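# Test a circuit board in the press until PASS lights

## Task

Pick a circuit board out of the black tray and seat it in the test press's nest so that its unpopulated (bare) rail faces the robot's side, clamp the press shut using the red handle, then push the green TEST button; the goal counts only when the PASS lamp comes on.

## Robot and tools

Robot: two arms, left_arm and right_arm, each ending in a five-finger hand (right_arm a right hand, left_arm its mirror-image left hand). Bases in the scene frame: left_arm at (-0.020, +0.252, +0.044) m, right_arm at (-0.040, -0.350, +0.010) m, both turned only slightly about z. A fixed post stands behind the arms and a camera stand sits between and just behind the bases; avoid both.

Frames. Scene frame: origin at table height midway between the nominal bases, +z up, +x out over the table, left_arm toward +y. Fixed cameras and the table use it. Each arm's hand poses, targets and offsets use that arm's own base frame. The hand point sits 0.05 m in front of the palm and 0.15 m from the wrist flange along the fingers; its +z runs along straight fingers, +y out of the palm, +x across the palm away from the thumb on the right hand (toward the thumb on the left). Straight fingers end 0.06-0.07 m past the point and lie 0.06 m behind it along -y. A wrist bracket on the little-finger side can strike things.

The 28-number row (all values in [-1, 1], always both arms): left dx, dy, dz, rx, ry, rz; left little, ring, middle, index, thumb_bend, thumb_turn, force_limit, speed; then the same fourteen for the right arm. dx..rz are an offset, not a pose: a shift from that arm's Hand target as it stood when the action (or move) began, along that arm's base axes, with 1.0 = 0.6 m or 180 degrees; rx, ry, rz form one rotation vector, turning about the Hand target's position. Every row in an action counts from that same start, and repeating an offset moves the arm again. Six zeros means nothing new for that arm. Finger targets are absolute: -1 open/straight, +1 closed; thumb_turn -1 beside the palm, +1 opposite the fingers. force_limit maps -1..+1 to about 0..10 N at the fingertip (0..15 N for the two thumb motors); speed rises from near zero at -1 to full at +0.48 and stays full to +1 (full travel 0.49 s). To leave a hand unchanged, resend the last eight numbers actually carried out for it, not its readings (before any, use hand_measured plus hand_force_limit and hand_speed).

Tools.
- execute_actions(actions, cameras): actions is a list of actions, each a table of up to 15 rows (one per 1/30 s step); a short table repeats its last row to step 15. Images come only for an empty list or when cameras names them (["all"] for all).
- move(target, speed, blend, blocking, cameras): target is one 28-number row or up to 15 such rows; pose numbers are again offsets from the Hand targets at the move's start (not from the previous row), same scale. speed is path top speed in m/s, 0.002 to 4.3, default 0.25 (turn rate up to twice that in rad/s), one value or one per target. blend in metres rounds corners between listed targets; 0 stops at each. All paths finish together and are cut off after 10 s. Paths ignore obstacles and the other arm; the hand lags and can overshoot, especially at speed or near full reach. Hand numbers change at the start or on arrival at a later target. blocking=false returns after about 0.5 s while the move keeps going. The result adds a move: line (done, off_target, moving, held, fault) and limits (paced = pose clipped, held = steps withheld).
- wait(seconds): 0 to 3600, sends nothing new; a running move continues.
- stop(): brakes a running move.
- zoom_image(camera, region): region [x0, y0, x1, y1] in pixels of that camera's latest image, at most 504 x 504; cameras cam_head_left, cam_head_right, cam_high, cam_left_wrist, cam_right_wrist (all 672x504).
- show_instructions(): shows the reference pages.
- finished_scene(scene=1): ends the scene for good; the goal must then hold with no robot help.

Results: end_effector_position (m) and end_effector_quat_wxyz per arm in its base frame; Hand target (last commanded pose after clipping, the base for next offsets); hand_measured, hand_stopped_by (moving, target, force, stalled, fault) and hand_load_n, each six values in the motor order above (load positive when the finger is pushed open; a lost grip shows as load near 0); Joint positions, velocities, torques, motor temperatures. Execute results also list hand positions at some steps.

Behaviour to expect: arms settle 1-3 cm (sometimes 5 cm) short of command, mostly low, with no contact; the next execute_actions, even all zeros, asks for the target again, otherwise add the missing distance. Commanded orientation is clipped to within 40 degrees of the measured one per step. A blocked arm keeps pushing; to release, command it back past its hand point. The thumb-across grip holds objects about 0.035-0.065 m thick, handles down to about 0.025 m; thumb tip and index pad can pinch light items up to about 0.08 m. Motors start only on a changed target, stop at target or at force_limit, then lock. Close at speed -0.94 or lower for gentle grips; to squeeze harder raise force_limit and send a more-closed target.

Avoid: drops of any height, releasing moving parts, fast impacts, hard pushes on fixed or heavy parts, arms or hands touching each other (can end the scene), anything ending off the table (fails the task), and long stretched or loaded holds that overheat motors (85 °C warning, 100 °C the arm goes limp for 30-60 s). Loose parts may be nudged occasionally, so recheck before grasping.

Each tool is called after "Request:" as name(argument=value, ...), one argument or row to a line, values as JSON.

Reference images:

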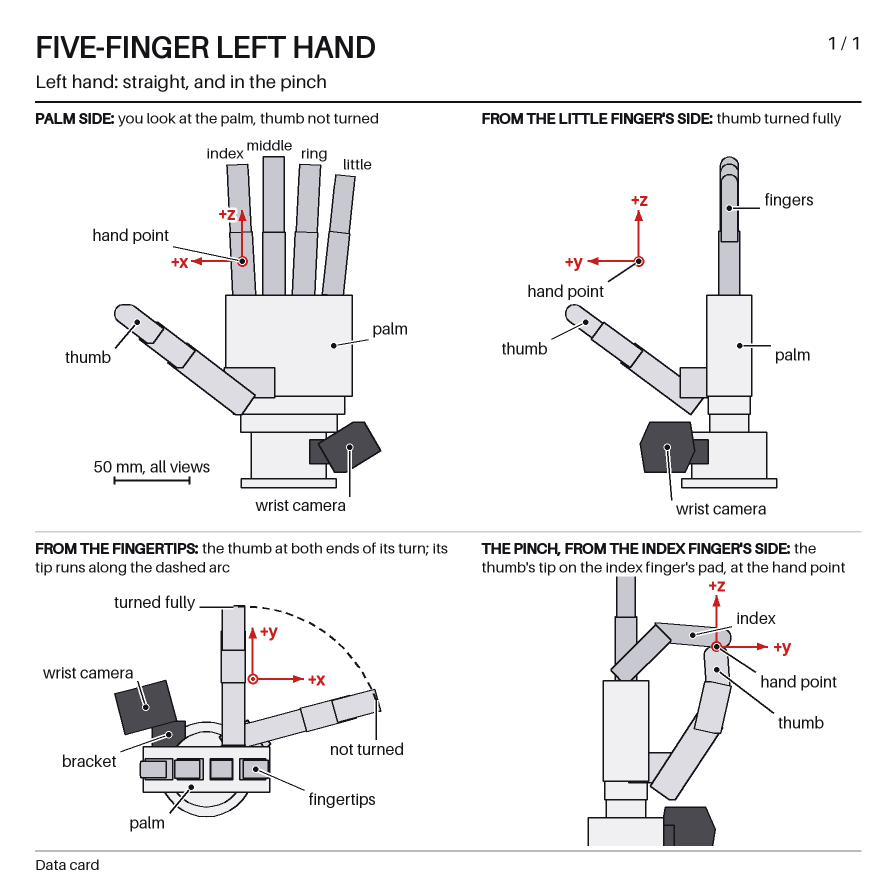

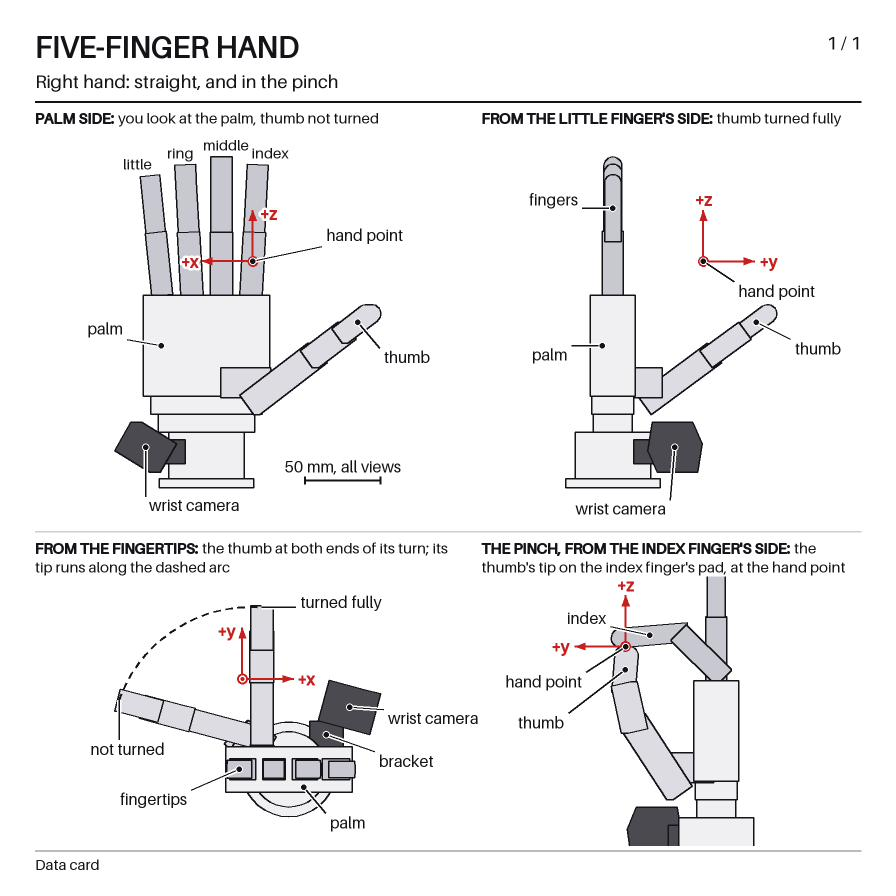

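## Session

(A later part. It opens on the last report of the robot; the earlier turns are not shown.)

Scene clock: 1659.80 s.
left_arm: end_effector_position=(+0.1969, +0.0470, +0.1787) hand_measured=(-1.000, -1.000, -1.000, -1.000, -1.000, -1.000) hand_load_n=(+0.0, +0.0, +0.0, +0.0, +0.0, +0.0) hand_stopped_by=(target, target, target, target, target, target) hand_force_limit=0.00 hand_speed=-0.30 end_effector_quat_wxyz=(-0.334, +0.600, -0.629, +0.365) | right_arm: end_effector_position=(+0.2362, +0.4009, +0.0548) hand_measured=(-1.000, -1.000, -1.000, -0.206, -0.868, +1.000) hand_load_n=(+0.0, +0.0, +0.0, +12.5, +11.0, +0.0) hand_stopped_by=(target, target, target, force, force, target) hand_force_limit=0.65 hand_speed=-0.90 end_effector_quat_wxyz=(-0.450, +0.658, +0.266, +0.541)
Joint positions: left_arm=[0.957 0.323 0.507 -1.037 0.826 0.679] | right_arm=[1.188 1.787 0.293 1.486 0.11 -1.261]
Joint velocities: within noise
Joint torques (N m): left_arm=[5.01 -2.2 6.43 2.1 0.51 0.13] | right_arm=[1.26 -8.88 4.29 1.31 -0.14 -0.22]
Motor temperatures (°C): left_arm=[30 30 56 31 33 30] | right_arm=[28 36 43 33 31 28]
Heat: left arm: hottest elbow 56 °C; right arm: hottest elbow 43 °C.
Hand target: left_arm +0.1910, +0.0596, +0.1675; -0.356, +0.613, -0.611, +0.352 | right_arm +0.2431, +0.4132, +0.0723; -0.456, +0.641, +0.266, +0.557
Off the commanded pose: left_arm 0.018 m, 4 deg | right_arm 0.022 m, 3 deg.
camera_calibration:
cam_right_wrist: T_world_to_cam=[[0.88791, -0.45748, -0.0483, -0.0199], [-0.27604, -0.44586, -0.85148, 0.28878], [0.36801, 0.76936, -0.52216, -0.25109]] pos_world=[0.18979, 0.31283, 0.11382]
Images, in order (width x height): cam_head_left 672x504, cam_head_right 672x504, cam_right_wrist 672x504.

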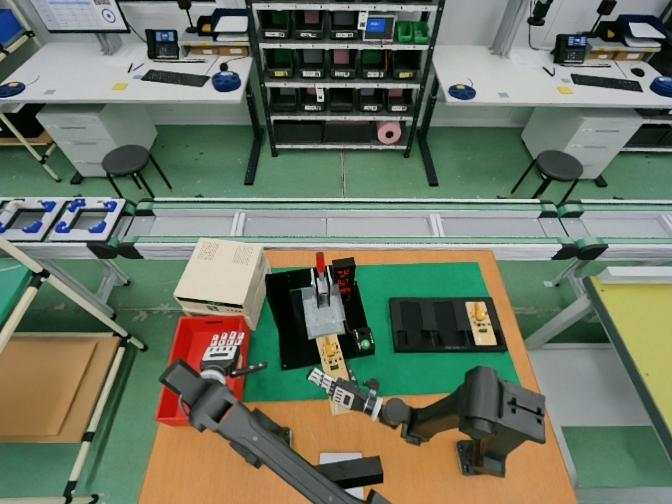

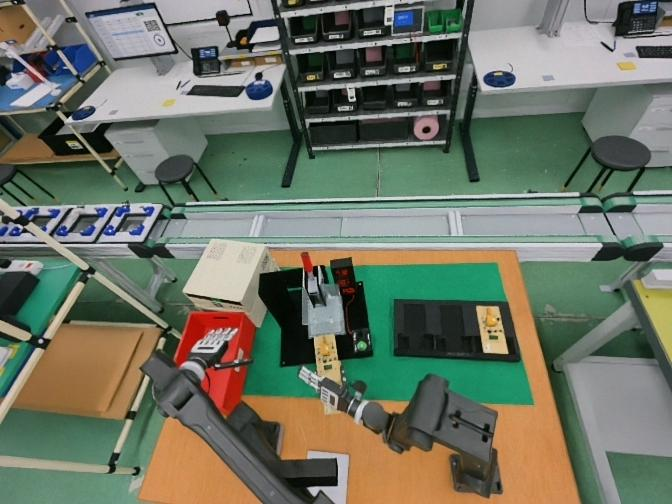

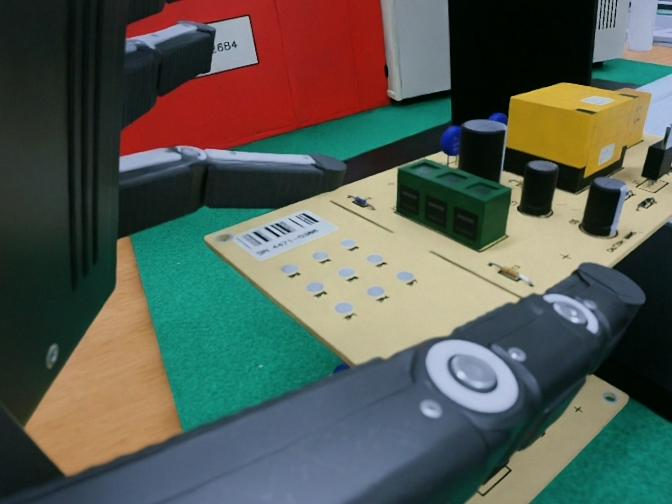

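Request:
execute_actions(
  actions=[],
)

Request:
zoom_image(
  camera="cam_head_left",
  region=[280, 290, 380, 390],
)

Request:
zoom_image(
  camera="cam_head_right",
  region=[260, 290, 360, 390],
)

Request:
zoom_image(
  camera="cam_left_wrist",
  region=[300, 215, 500, 504],
)

Scene clock: 1680.33 s.
left_arm: end_effector_position=(+0.1969, +0.0470, +0.1787) hand_measured=(-1.000, -1.000, -1.000, -1.000, -1.000, -1.000) hand_load_n=(+0.0, +0.0, +0.0, +0.0, +0.0, +0.0) hand_stopped_by=(target, target, target, target, target, target) hand_force_limit=0.00 hand_speed=-0.30 end_effector_quat_wxyz=(-0.334, +0.600, -0.629, +0.365) | right_arm: end_effector_position=(+0.2362, +0.4009, +0.0548) hand_measured=(-1.000, -1.000, -1.000, -0.206, -0.868, +1.000) hand_load_n=(+0.0, +0.0, +0.0, +12.5, +11.0, -0.5) hand_stopped_by=(target, target, target, force, force, target) hand_force_limit=0.65 hand_speed=-0.90 end_effector_quat_wxyz=(-0.450, +0.658, +0.266, +0.541)
Joint positions: left_arm=[0.957 0.323 0.507 -1.037 0.826 0.679] | right_arm=[1.188 1.787 0.293 1.486 0.11 -1.261]
Joint velocities: within noise
Joint torques (N m): left_arm=[4.95 -2.2 6.45 2.11 0.52 0.13] | right_arm=[1.67 -9.29 4.15 1.32 -0.11 -0.22]
Motor temperatures (°C): left_arm=[30 30 55 31 33 30] | right_arm=[28 36 43 33 31 28]
Heat: left arm: hottest elbow 55 °C; right arm: hottest elbow 43 °C.
Hand target: left_arm +0.1910, +0.0596, +0.1675; -0.356, +0.613, -0.611, +0.352 | right_arm +0.2431, +0.4132, +0.0723; -0.456, +0.641, +0.266, +0.557
Off the commanded pose: left_arm 0.018 m, 4 deg | right_arm 0.022 m, 3 deg.
camera_calibration:
cam_left_wrist: T_world_to_cam=[[0.45865, -0.26765, 0.84735, -0.2318], [-0.60384, -0.79346, 0.07621, 0.14457], [0.65194, -0.54662, -0.52553, 0.10209]] pos_world=[0.12706, 0.10847, 0.23905]
cam_right_wrist: T_world_to_cam=[[0.88791, -0.45748, -0.0483, -0.0199], [-0.27604, -0.44586, -0.85148, 0.28878], [0.36801, 0.76936, -0.52216, -0.25109]] pos_world=[0.18979, 0.31283, 0.11382]

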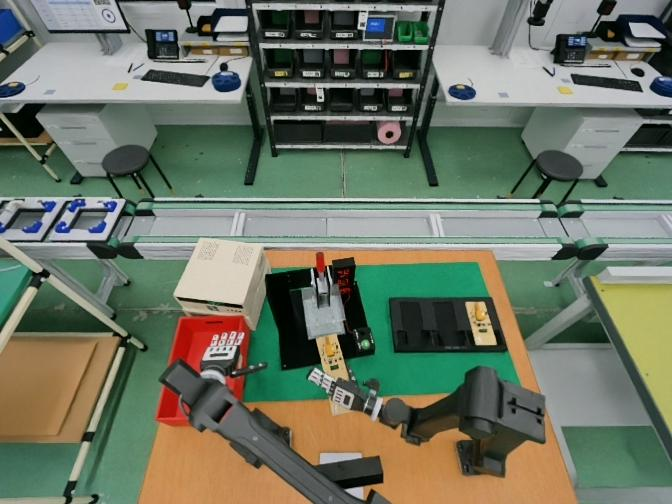

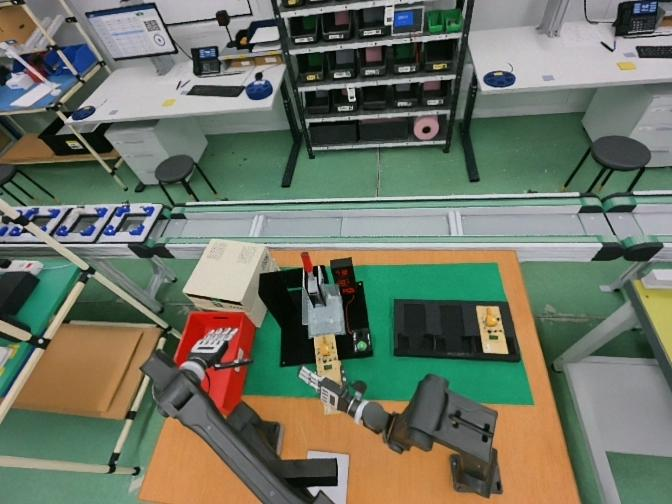

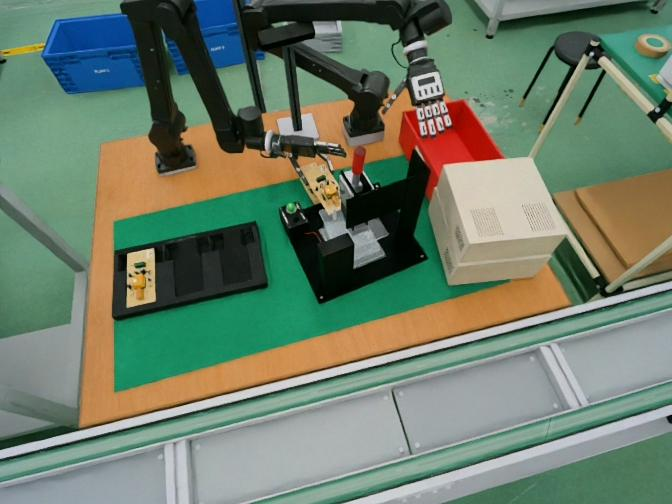

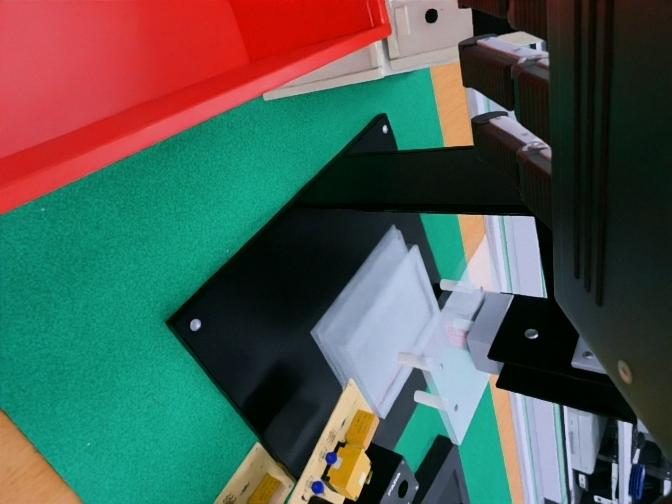

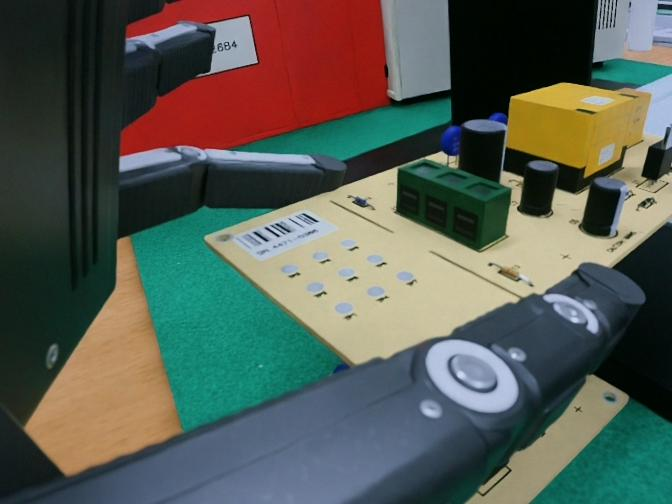

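Scaled by 5.040.

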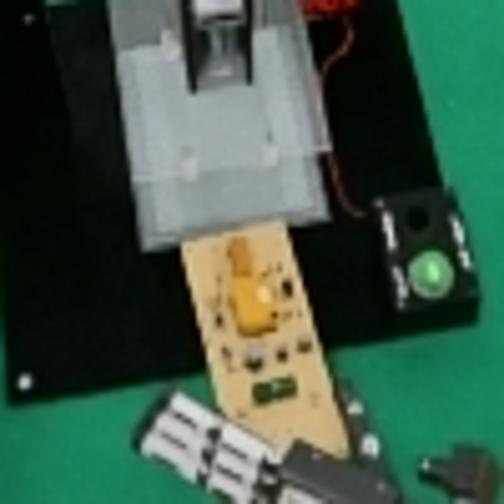

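Scaled by 5.040.

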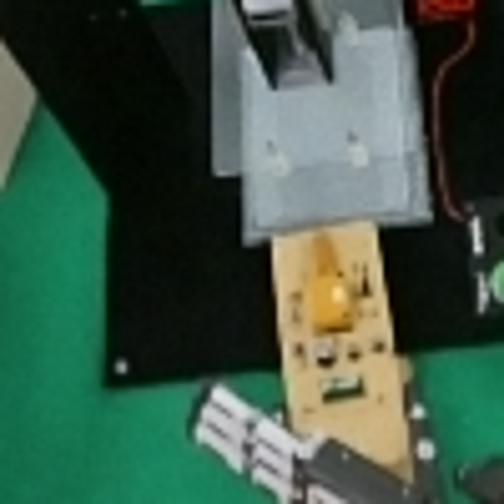

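Scaled by 1.744.

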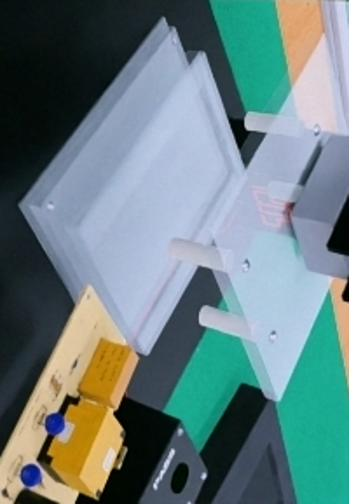

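Request:
move(
  target=[0,0,0,0,0,0,-1,-1,-1,-1,-1,-1,0,-0.3,0.0500,0.0018,0.0,0,0,-0.0033,-1,-1,-1,0.0,-0.7,1,0.65,-0.9],
  speed=0.04,
  cameras=["all"],
)

Request:
zoom_image(
  camera="cam_head_left",
  region=[290, 300, 370, 380],
)

Request:
zoom_image(
  camera="cam_head_right",
  region=[280, 300, 360, 380],
)

Request:
zoom_image(
  camera="cam_left_wrist",
  region=[300, 215, 500, 504],
)

Scene clock: 1691.50 s.
left_arm: end_effector_position=(+0.1969, +0.0470, +0.1787) hand_measured=(-1.000, -1.000, -1.000, -1.000, -1.000, -1.000) hand_load_n=(+0.0, +0.0, +0.0, +0.0, +0.0, -0.5) hand_stopped_by=(target, target, target, target, target, target) hand_force_limit=0.00 hand_speed=-0.30 end_effector_quat_wxyz=(-0.334, +0.600, -0.629, +0.365) | right_arm: end_effector_position=(+0.2663, +0.4025, +0.0597) hand_measured=(-1.000, -1.000, -1.000, -0.206, -0.868, +1.000) hand_load_n=(+0.0, +0.0, +0.0, +12.5, +11.0, -0.5) hand_stopped_by=(target, target, target, force, force, target) hand_force_limit=0.65 hand_speed=-0.90 end_effector_quat_wxyz=(-0.450, +0.655, +0.260, +0.548)
Joint positions: left_arm=[0.957 0.323 0.507 -1.037 0.826 0.679] | right_arm=[1.101 1.787 0.329 1.463 0.035 -1.261]
Joint torques (N m): left_arm=[4.95 -2.2 6.45 2.11 0.51 0.13] | right_arm=[1.61 -8.94 4.56 1.14 -0.16 -0.22]
Motor temperatures (°C): left_arm=[30 30 55 31 33 30] | right_arm=[28 36 43 33 31 28]
Heat: left arm: hottest elbow 55 °C; right arm: hottest elbow 43 °C.
Hand target: left_arm +0.1910, +0.0596, +0.1675; -0.356, +0.613, -0.611, +0.352 | right_arm +0.2730, +0.4143, +0.0723; -0.453, +0.643, +0.263, +0.559
Off the commanded pose: left_arm 0.018 m, 4 deg | right_arm 0.019 m, 2 deg.
move: off_target (right_arm)
cam_left_wrist: T_world_to_cam=[[0.45865, -0.26765, 0.84735, -0.2318], [-0.60384, -0.79346, 0.07621, 0.14457], [0.65194, -0.54662, -0.52553, 0.10209]] pos_world=[0.12706, 0.10847, 0.23905]
cam_right_wrist: T_world_to_cam=[[0.88246, -0.46781, -0.0491, -0.0401], [-0.27672, -0.43189, -0.85843, 0.29695], [0.38038, 0.77112, -0.51058, -0.2655]] pos_world=[0.21855, 0.31422, 0.11738]

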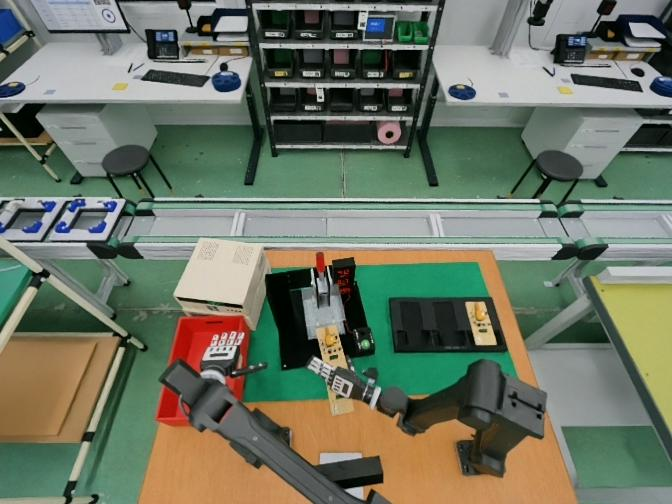

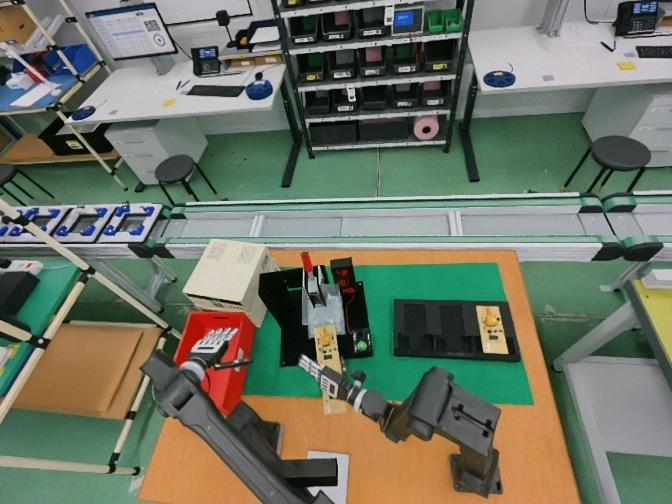

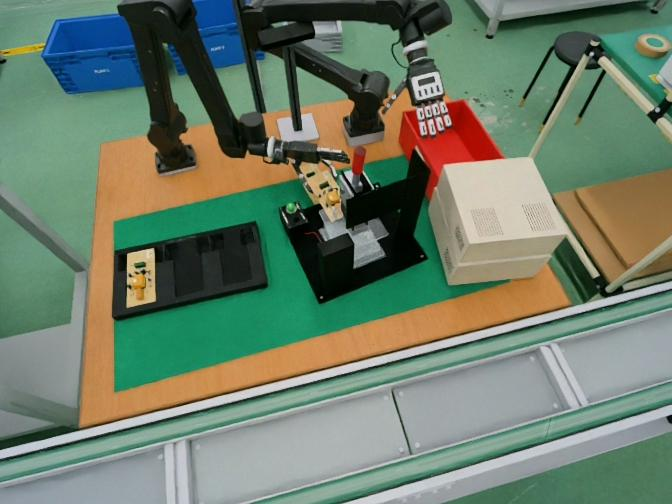

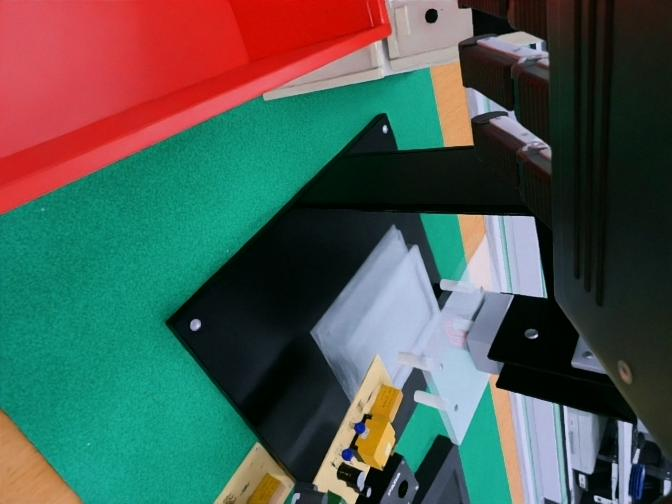

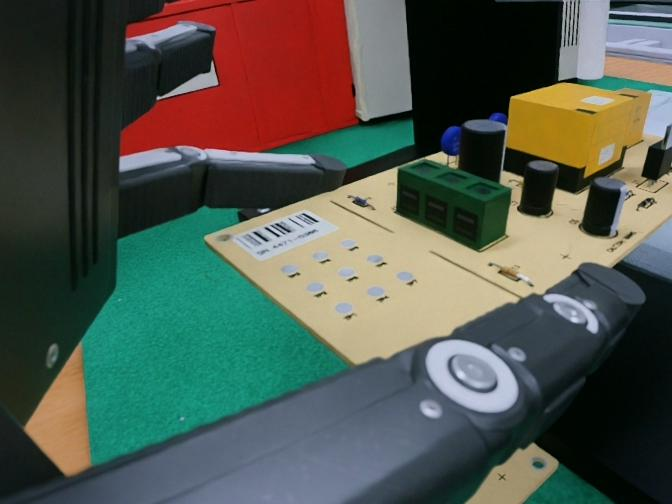

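Scaled by 6.300.

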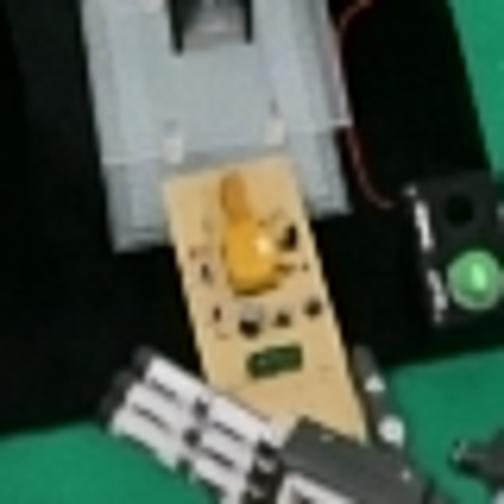

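Scaled by 6.300.

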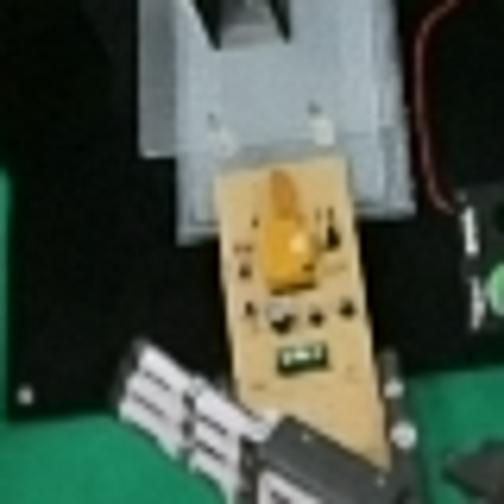

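Scaled by 1.744.

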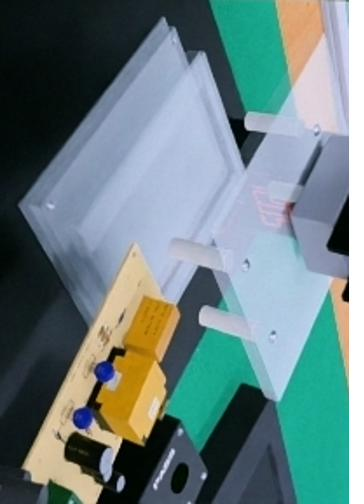

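Request:
zoom_image(
  camera="cam_head_left",
  region=[305, 315, 355, 375],
)

Request:
zoom_image(
  camera="cam_head_right",
  region=[300, 315, 350, 375],
)

Scaled by 8.400.

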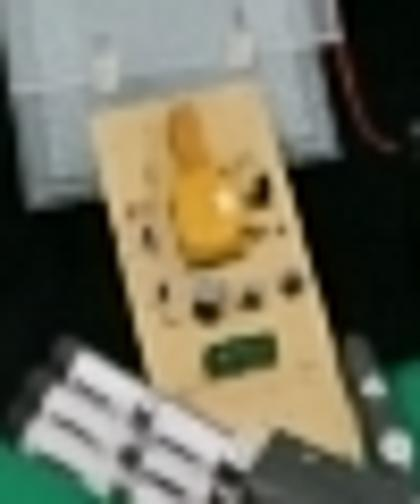

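Scaled by 8.400.

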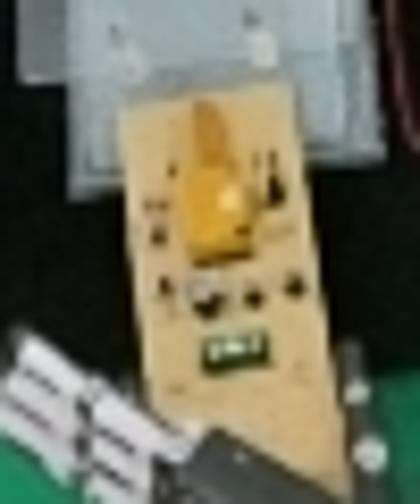

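Request:
zoom_image(
  camera="cam_right_wrist",
  region=[190, 60, 440, 260],
)

Request:
zoom_image(
  camera="cam_right_wrist",
  region=[420, 60, 672, 310],
)

Request:
zoom_image(
  camera="cam_right_wrist",
  region=[190, 200, 440, 400],
)

Scaled by 2.016.

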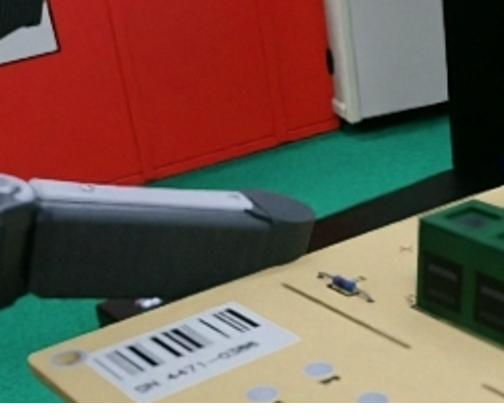

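Scaled by 2.000.

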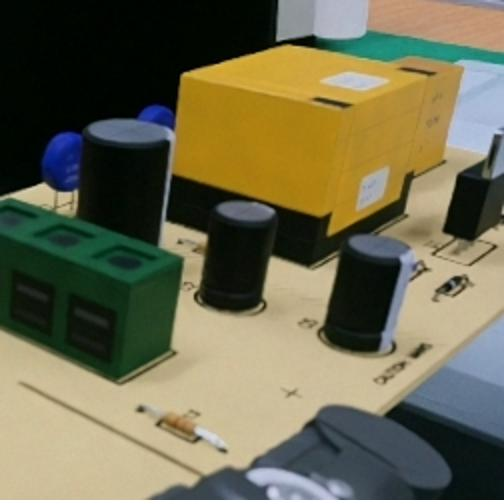

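Scaled by 2.016.

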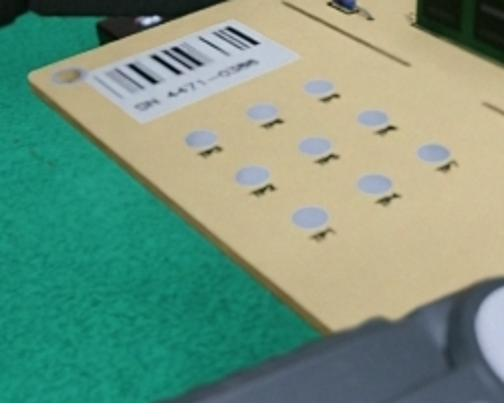

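Request:
zoom_image(
  camera="cam_head_left",
  region=[290, 275, 360, 345],
)

Request:
zoom_image(
  camera="cam_head_right",
  region=[285, 275, 355, 345],
)

Request:
zoom_image(
  camera="cam_high",
  region=[270, 140, 440, 310],
)

Scaled by 7.200.

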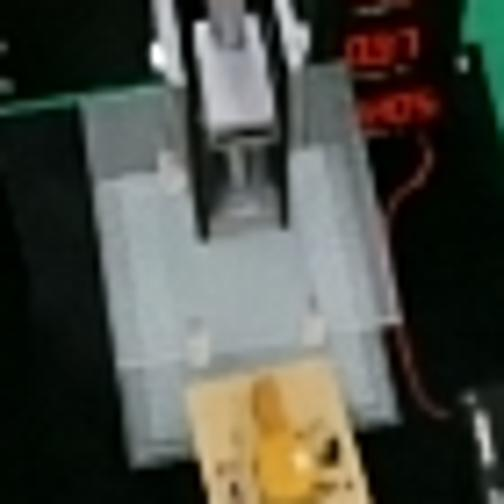

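Scaled by 7.200.

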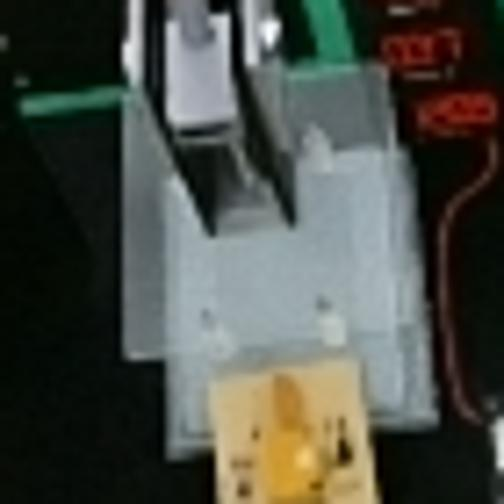

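Scaled by 2.965.

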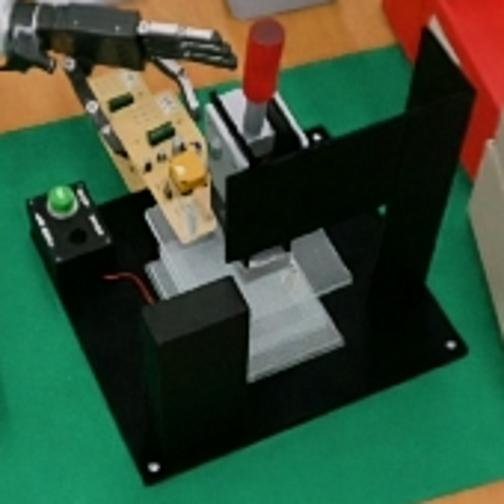

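Request:
zoom_image(
  camera="cam_high",
  region=[290, 155, 370, 235],
)

Scaled by 6.300.

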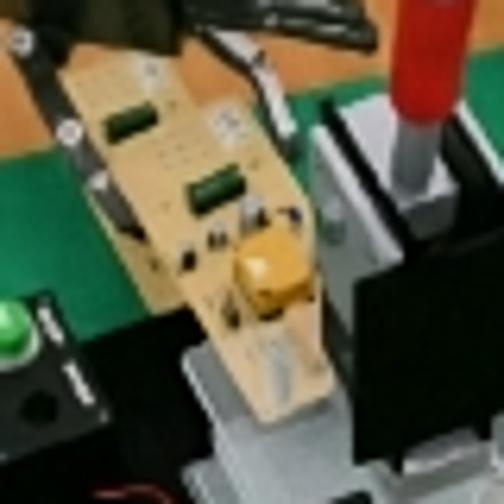

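Request:
move(
  target=[0,0,0,0,0,0,-1,-1,-1,-1,-1,-1,0,-0.3,-0.0005,0.0145,-0.003,0,0,-0.0200,-1,-1,-1,0.0,-0.7,1,0.65,-0.9],
  speed=0.03,
  cameras=["all"],
)

Request:
zoom_image(
  camera="cam_head_left",
  region=[305, 315, 355, 375],
)

Request:
zoom_image(
  camera="cam_head_right",
  region=[300, 315, 350, 375],
)

Request:
zoom_image(
  camera="cam_left_wrist",
  region=[300, 215, 500, 504],
)

Scene clock: 1829.57 s.
left_arm: end_effector_position=(+0.1969, +0.0470, +0.1787) hand_measured=(-1.000, -1.000, -1.000, -1.000, -1.000, -1.000) hand_load_n=(+0.0, +0.0, -0.5, +0.0, +0.0, +0.0) hand_stopped_by=(target, target, target, target, target, target) hand_force_limit=0.00 hand_speed=-0.30 end_effector_quat_wxyz=(-0.334, +0.600, -0.629, +0.365) | right_arm: end_effector_position=(+0.2703, +0.4092, +0.0635) hand_measured=(-1.000, -1.000, -1.000, -0.206, -0.868, +1.000) hand_load_n=(+0.0, +0.0, +0.0, +12.5, +11.5, -0.5) hand_stopped_by=(target, target, target, force, force, target) hand_force_limit=0.65 hand_speed=-0.90 end_effector_quat_wxyz=(-0.435, +0.660, +0.237, +0.565)
Joint positions: left_arm=[0.957 0.323 0.507 -1.037 0.826 0.679] | right_arm=[1.141 1.792 0.36 1.449 0.14 -1.261]
Joint torques (N m): left_arm=[4.95 -2.14 6.45 2.1 0.51 0.13] | right_arm=[2.26 -7.65 4.78 0.95 0.17 -0.26]
Heat: left arm: hottest elbow 54 °C; right arm: hottest elbow 41 °C.
Hand target: left_arm +0.1910, +0.0596, +0.1675; -0.356, +0.613, -0.611, +0.352 | right_arm +0.2728, +0.4230, +0.0706; -0.436, +0.651, +0.242, +0.573
Off the commanded pose: left_arm 0.018 m, 4 deg | right_arm 0.016 m, 2 deg.
move: off_target (right_arm)
cam_left_wrist: T_world_to_cam=[[0.45865, -0.26765, 0.84735, -0.2318], [-0.60384, -0.79346, 0.07621, 0.14457], [0.65194, -0.54662, -0.52553, 0.10209]] pos_world=[0.12706, 0.10847, 0.23905]
cam_right_wrist: T_world_to_cam=[[0.85027, -0.52385, -0.05121, -0.00853], [-0.30034, -0.40298, -0.86452, 0.29913], [0.43224, 0.75046, -0.49998, -0.27665]] pos_world=[0.21667, 0.32369, 0.11985]

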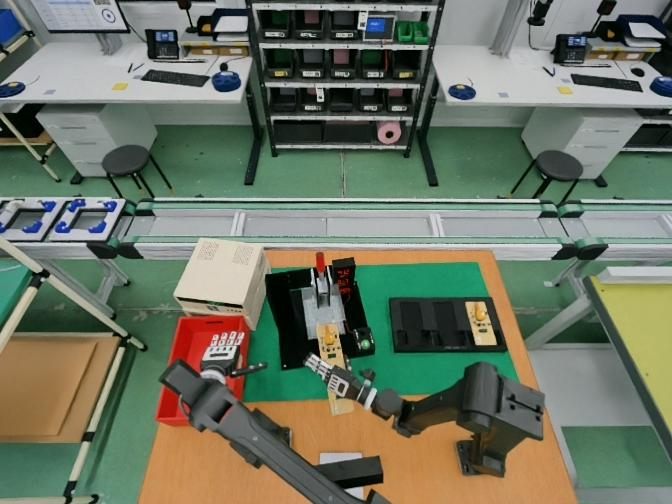

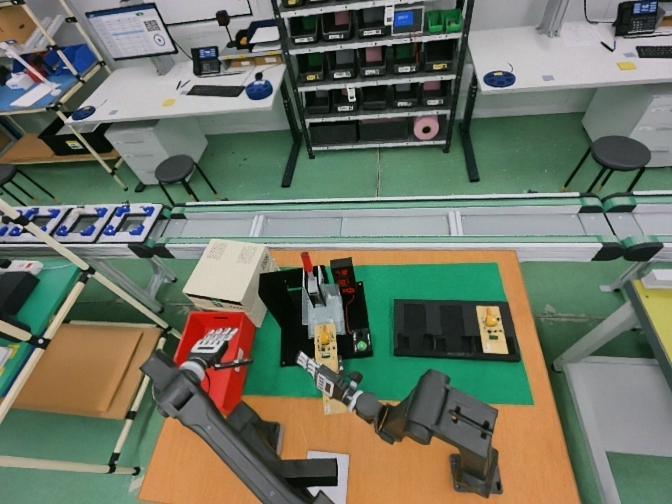

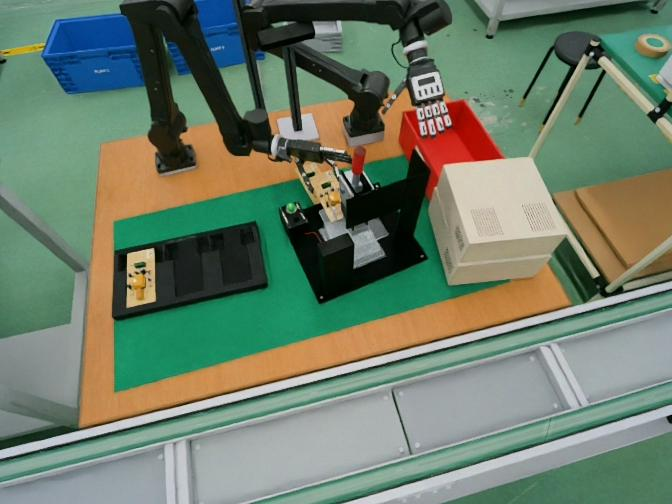

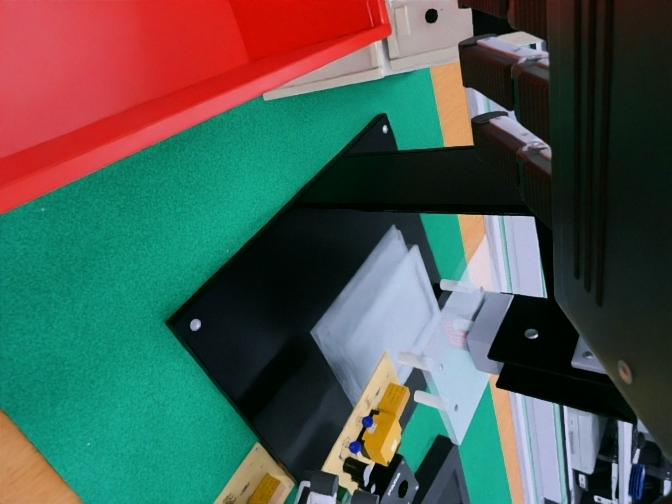

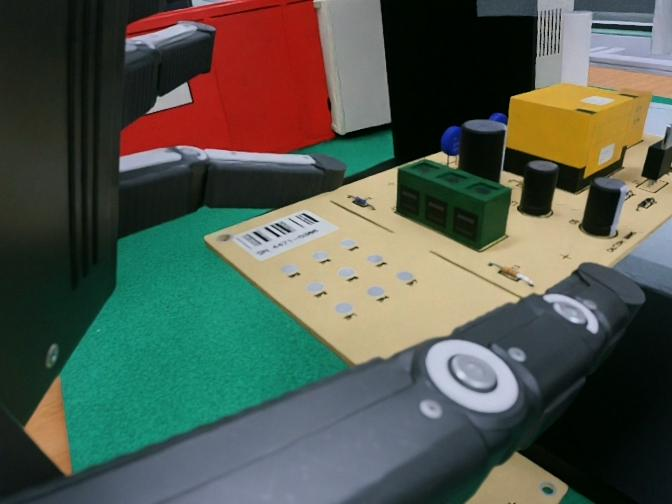

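Scaled by 8.400.

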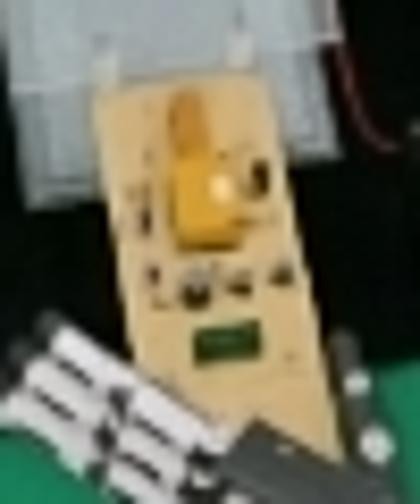

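Scaled by 8.400.

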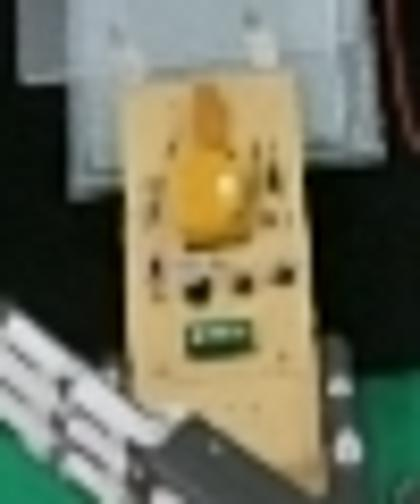

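Scaled by 1.744.

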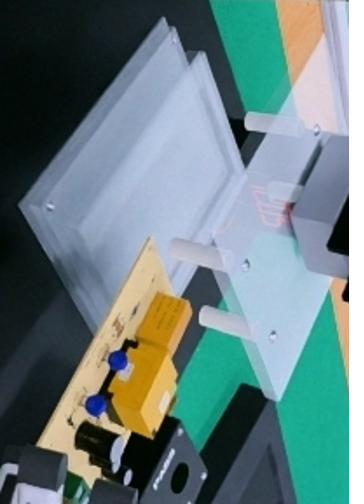

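Request:
zoom_image(
  camera="cam_high",
  region=[300, 155, 360, 235],
)

Request:
zoom_image(
  camera="cam_high",
  region=[90, 210, 210, 330],
)

Scaled by 6.300.

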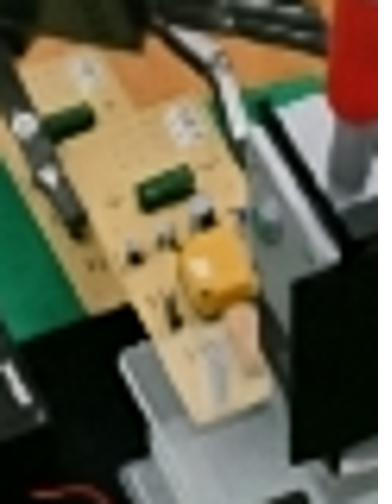

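Scaled by 4.200.

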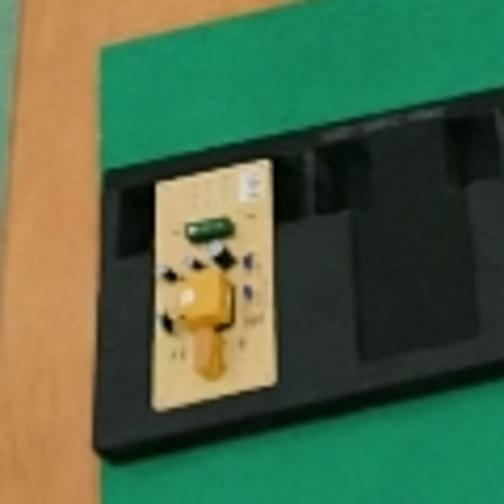

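Request:
zoom_image(
  camera="cam_high",
  region=[115, 240, 175, 320],
)

Request:
zoom_image(
  camera="cam_head_left",
  region=[455, 290, 515, 350],
)

Request:
zoom_image(
  camera="cam_head_right",
  region=[465, 295, 525, 355],
)

Scaled by 6.300.

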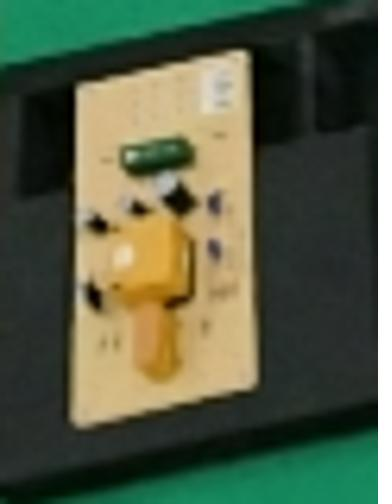

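Scaled by 8.400.

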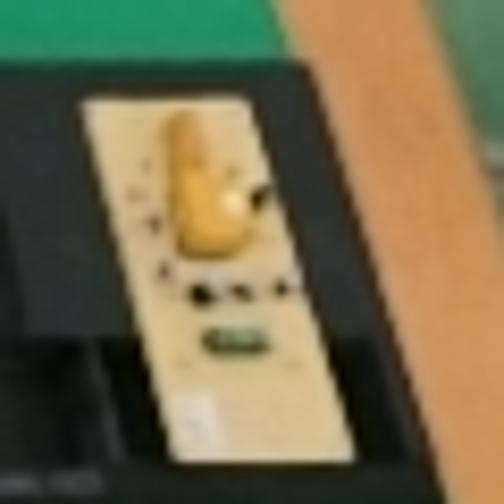

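Scaled by 8.400.

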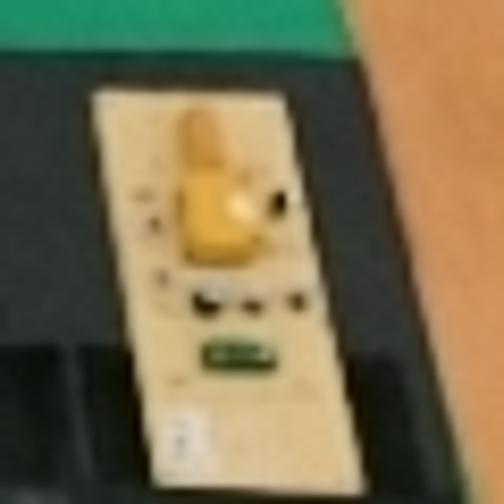

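Request:
zoom_image(
  camera="cam_high",
  region=[280, 190, 400, 290],
)

Scaled by 4.200.

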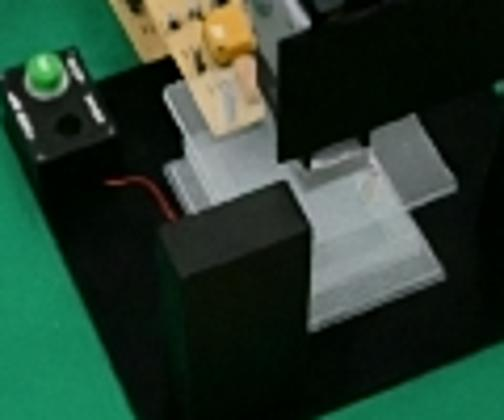

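Request:
zoom_image(
  camera="cam_left_wrist",
  region=[320, 310, 480, 470],
)

Scaled by 3.150.

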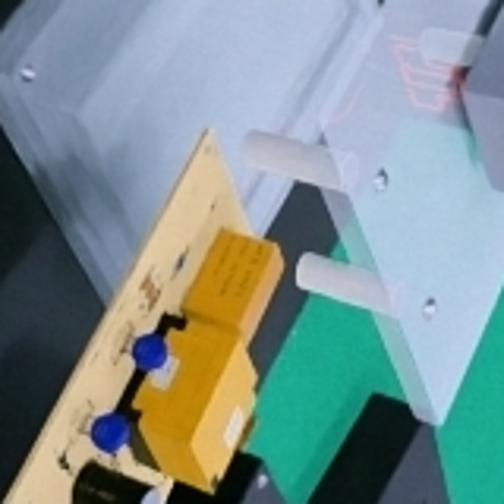

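Request:
zoom_image(
  camera="cam_high",
  region=[315, 170, 351, 230],
)

Request:
zoom_image(
  camera="cam_head_left",
  region=[310, 320, 350, 364],
)

Request:
zoom_image(
  camera="cam_head_right",
  region=[306, 320, 346, 364],
)

Request:
zoom_image(
  camera="cam_high",
  region=[123, 250, 159, 310],
)

Request:
zoom_image(
  camera="cam_head_left",
  region=[462, 296, 502, 340],
)

Request:
zoom_image(
  camera="cam_head_right",
  region=[472, 302, 512, 346],
)

Scaled by 8.400.

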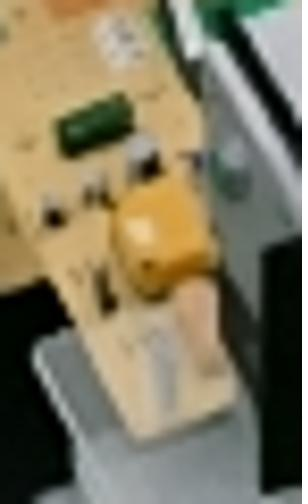

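Scaled by 11.455.

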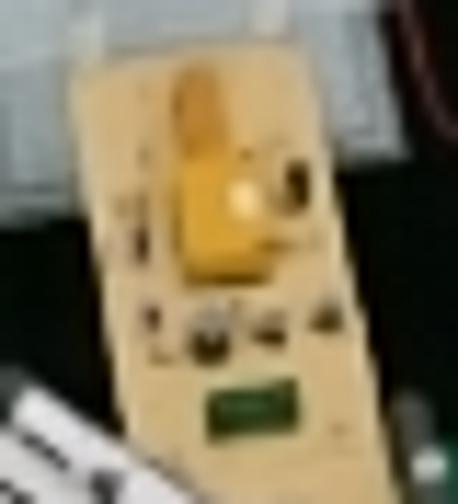

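Scaled by 11.455.

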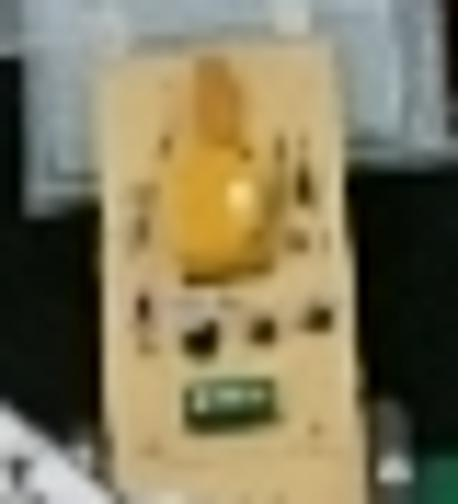

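Scaled by 8.400.

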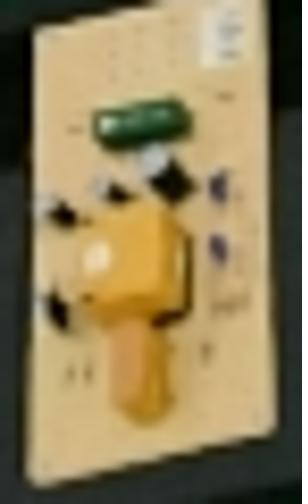

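Scaled by 11.455.

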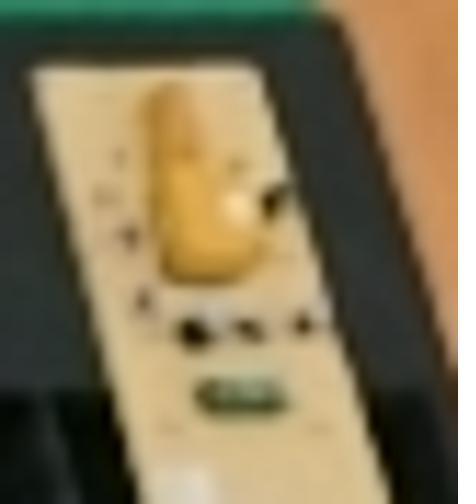

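Scaled by 11.455.

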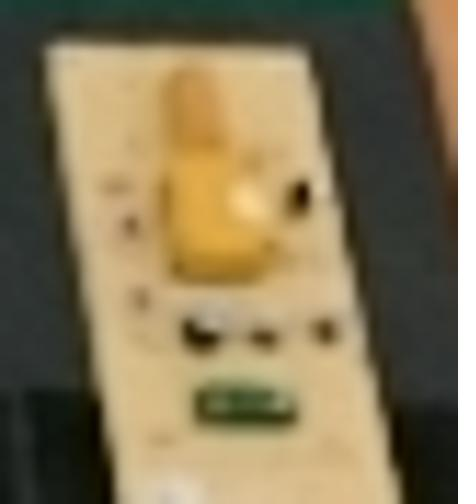

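Request:
zoom_image(
  camera="cam_right_wrist",
  region=[300, 0, 672, 220],
)

Request:
zoom_image(
  camera="cam_right_wrist",
  region=[100, 0, 400, 240],
)

Scaled by 1.355.

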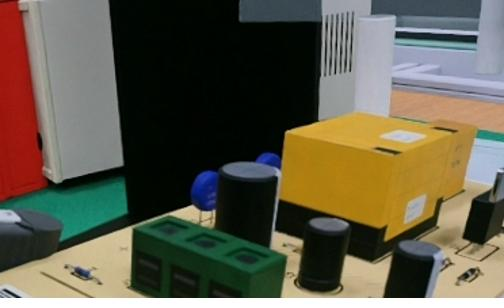

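Scaled by 1.680.

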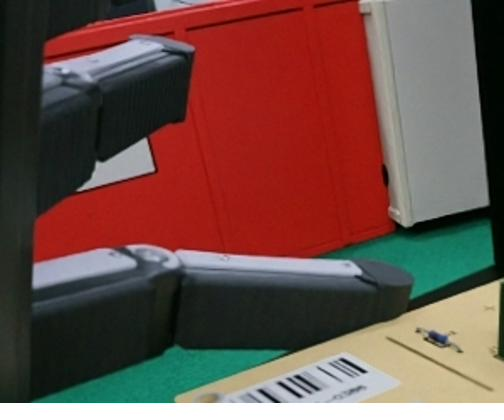

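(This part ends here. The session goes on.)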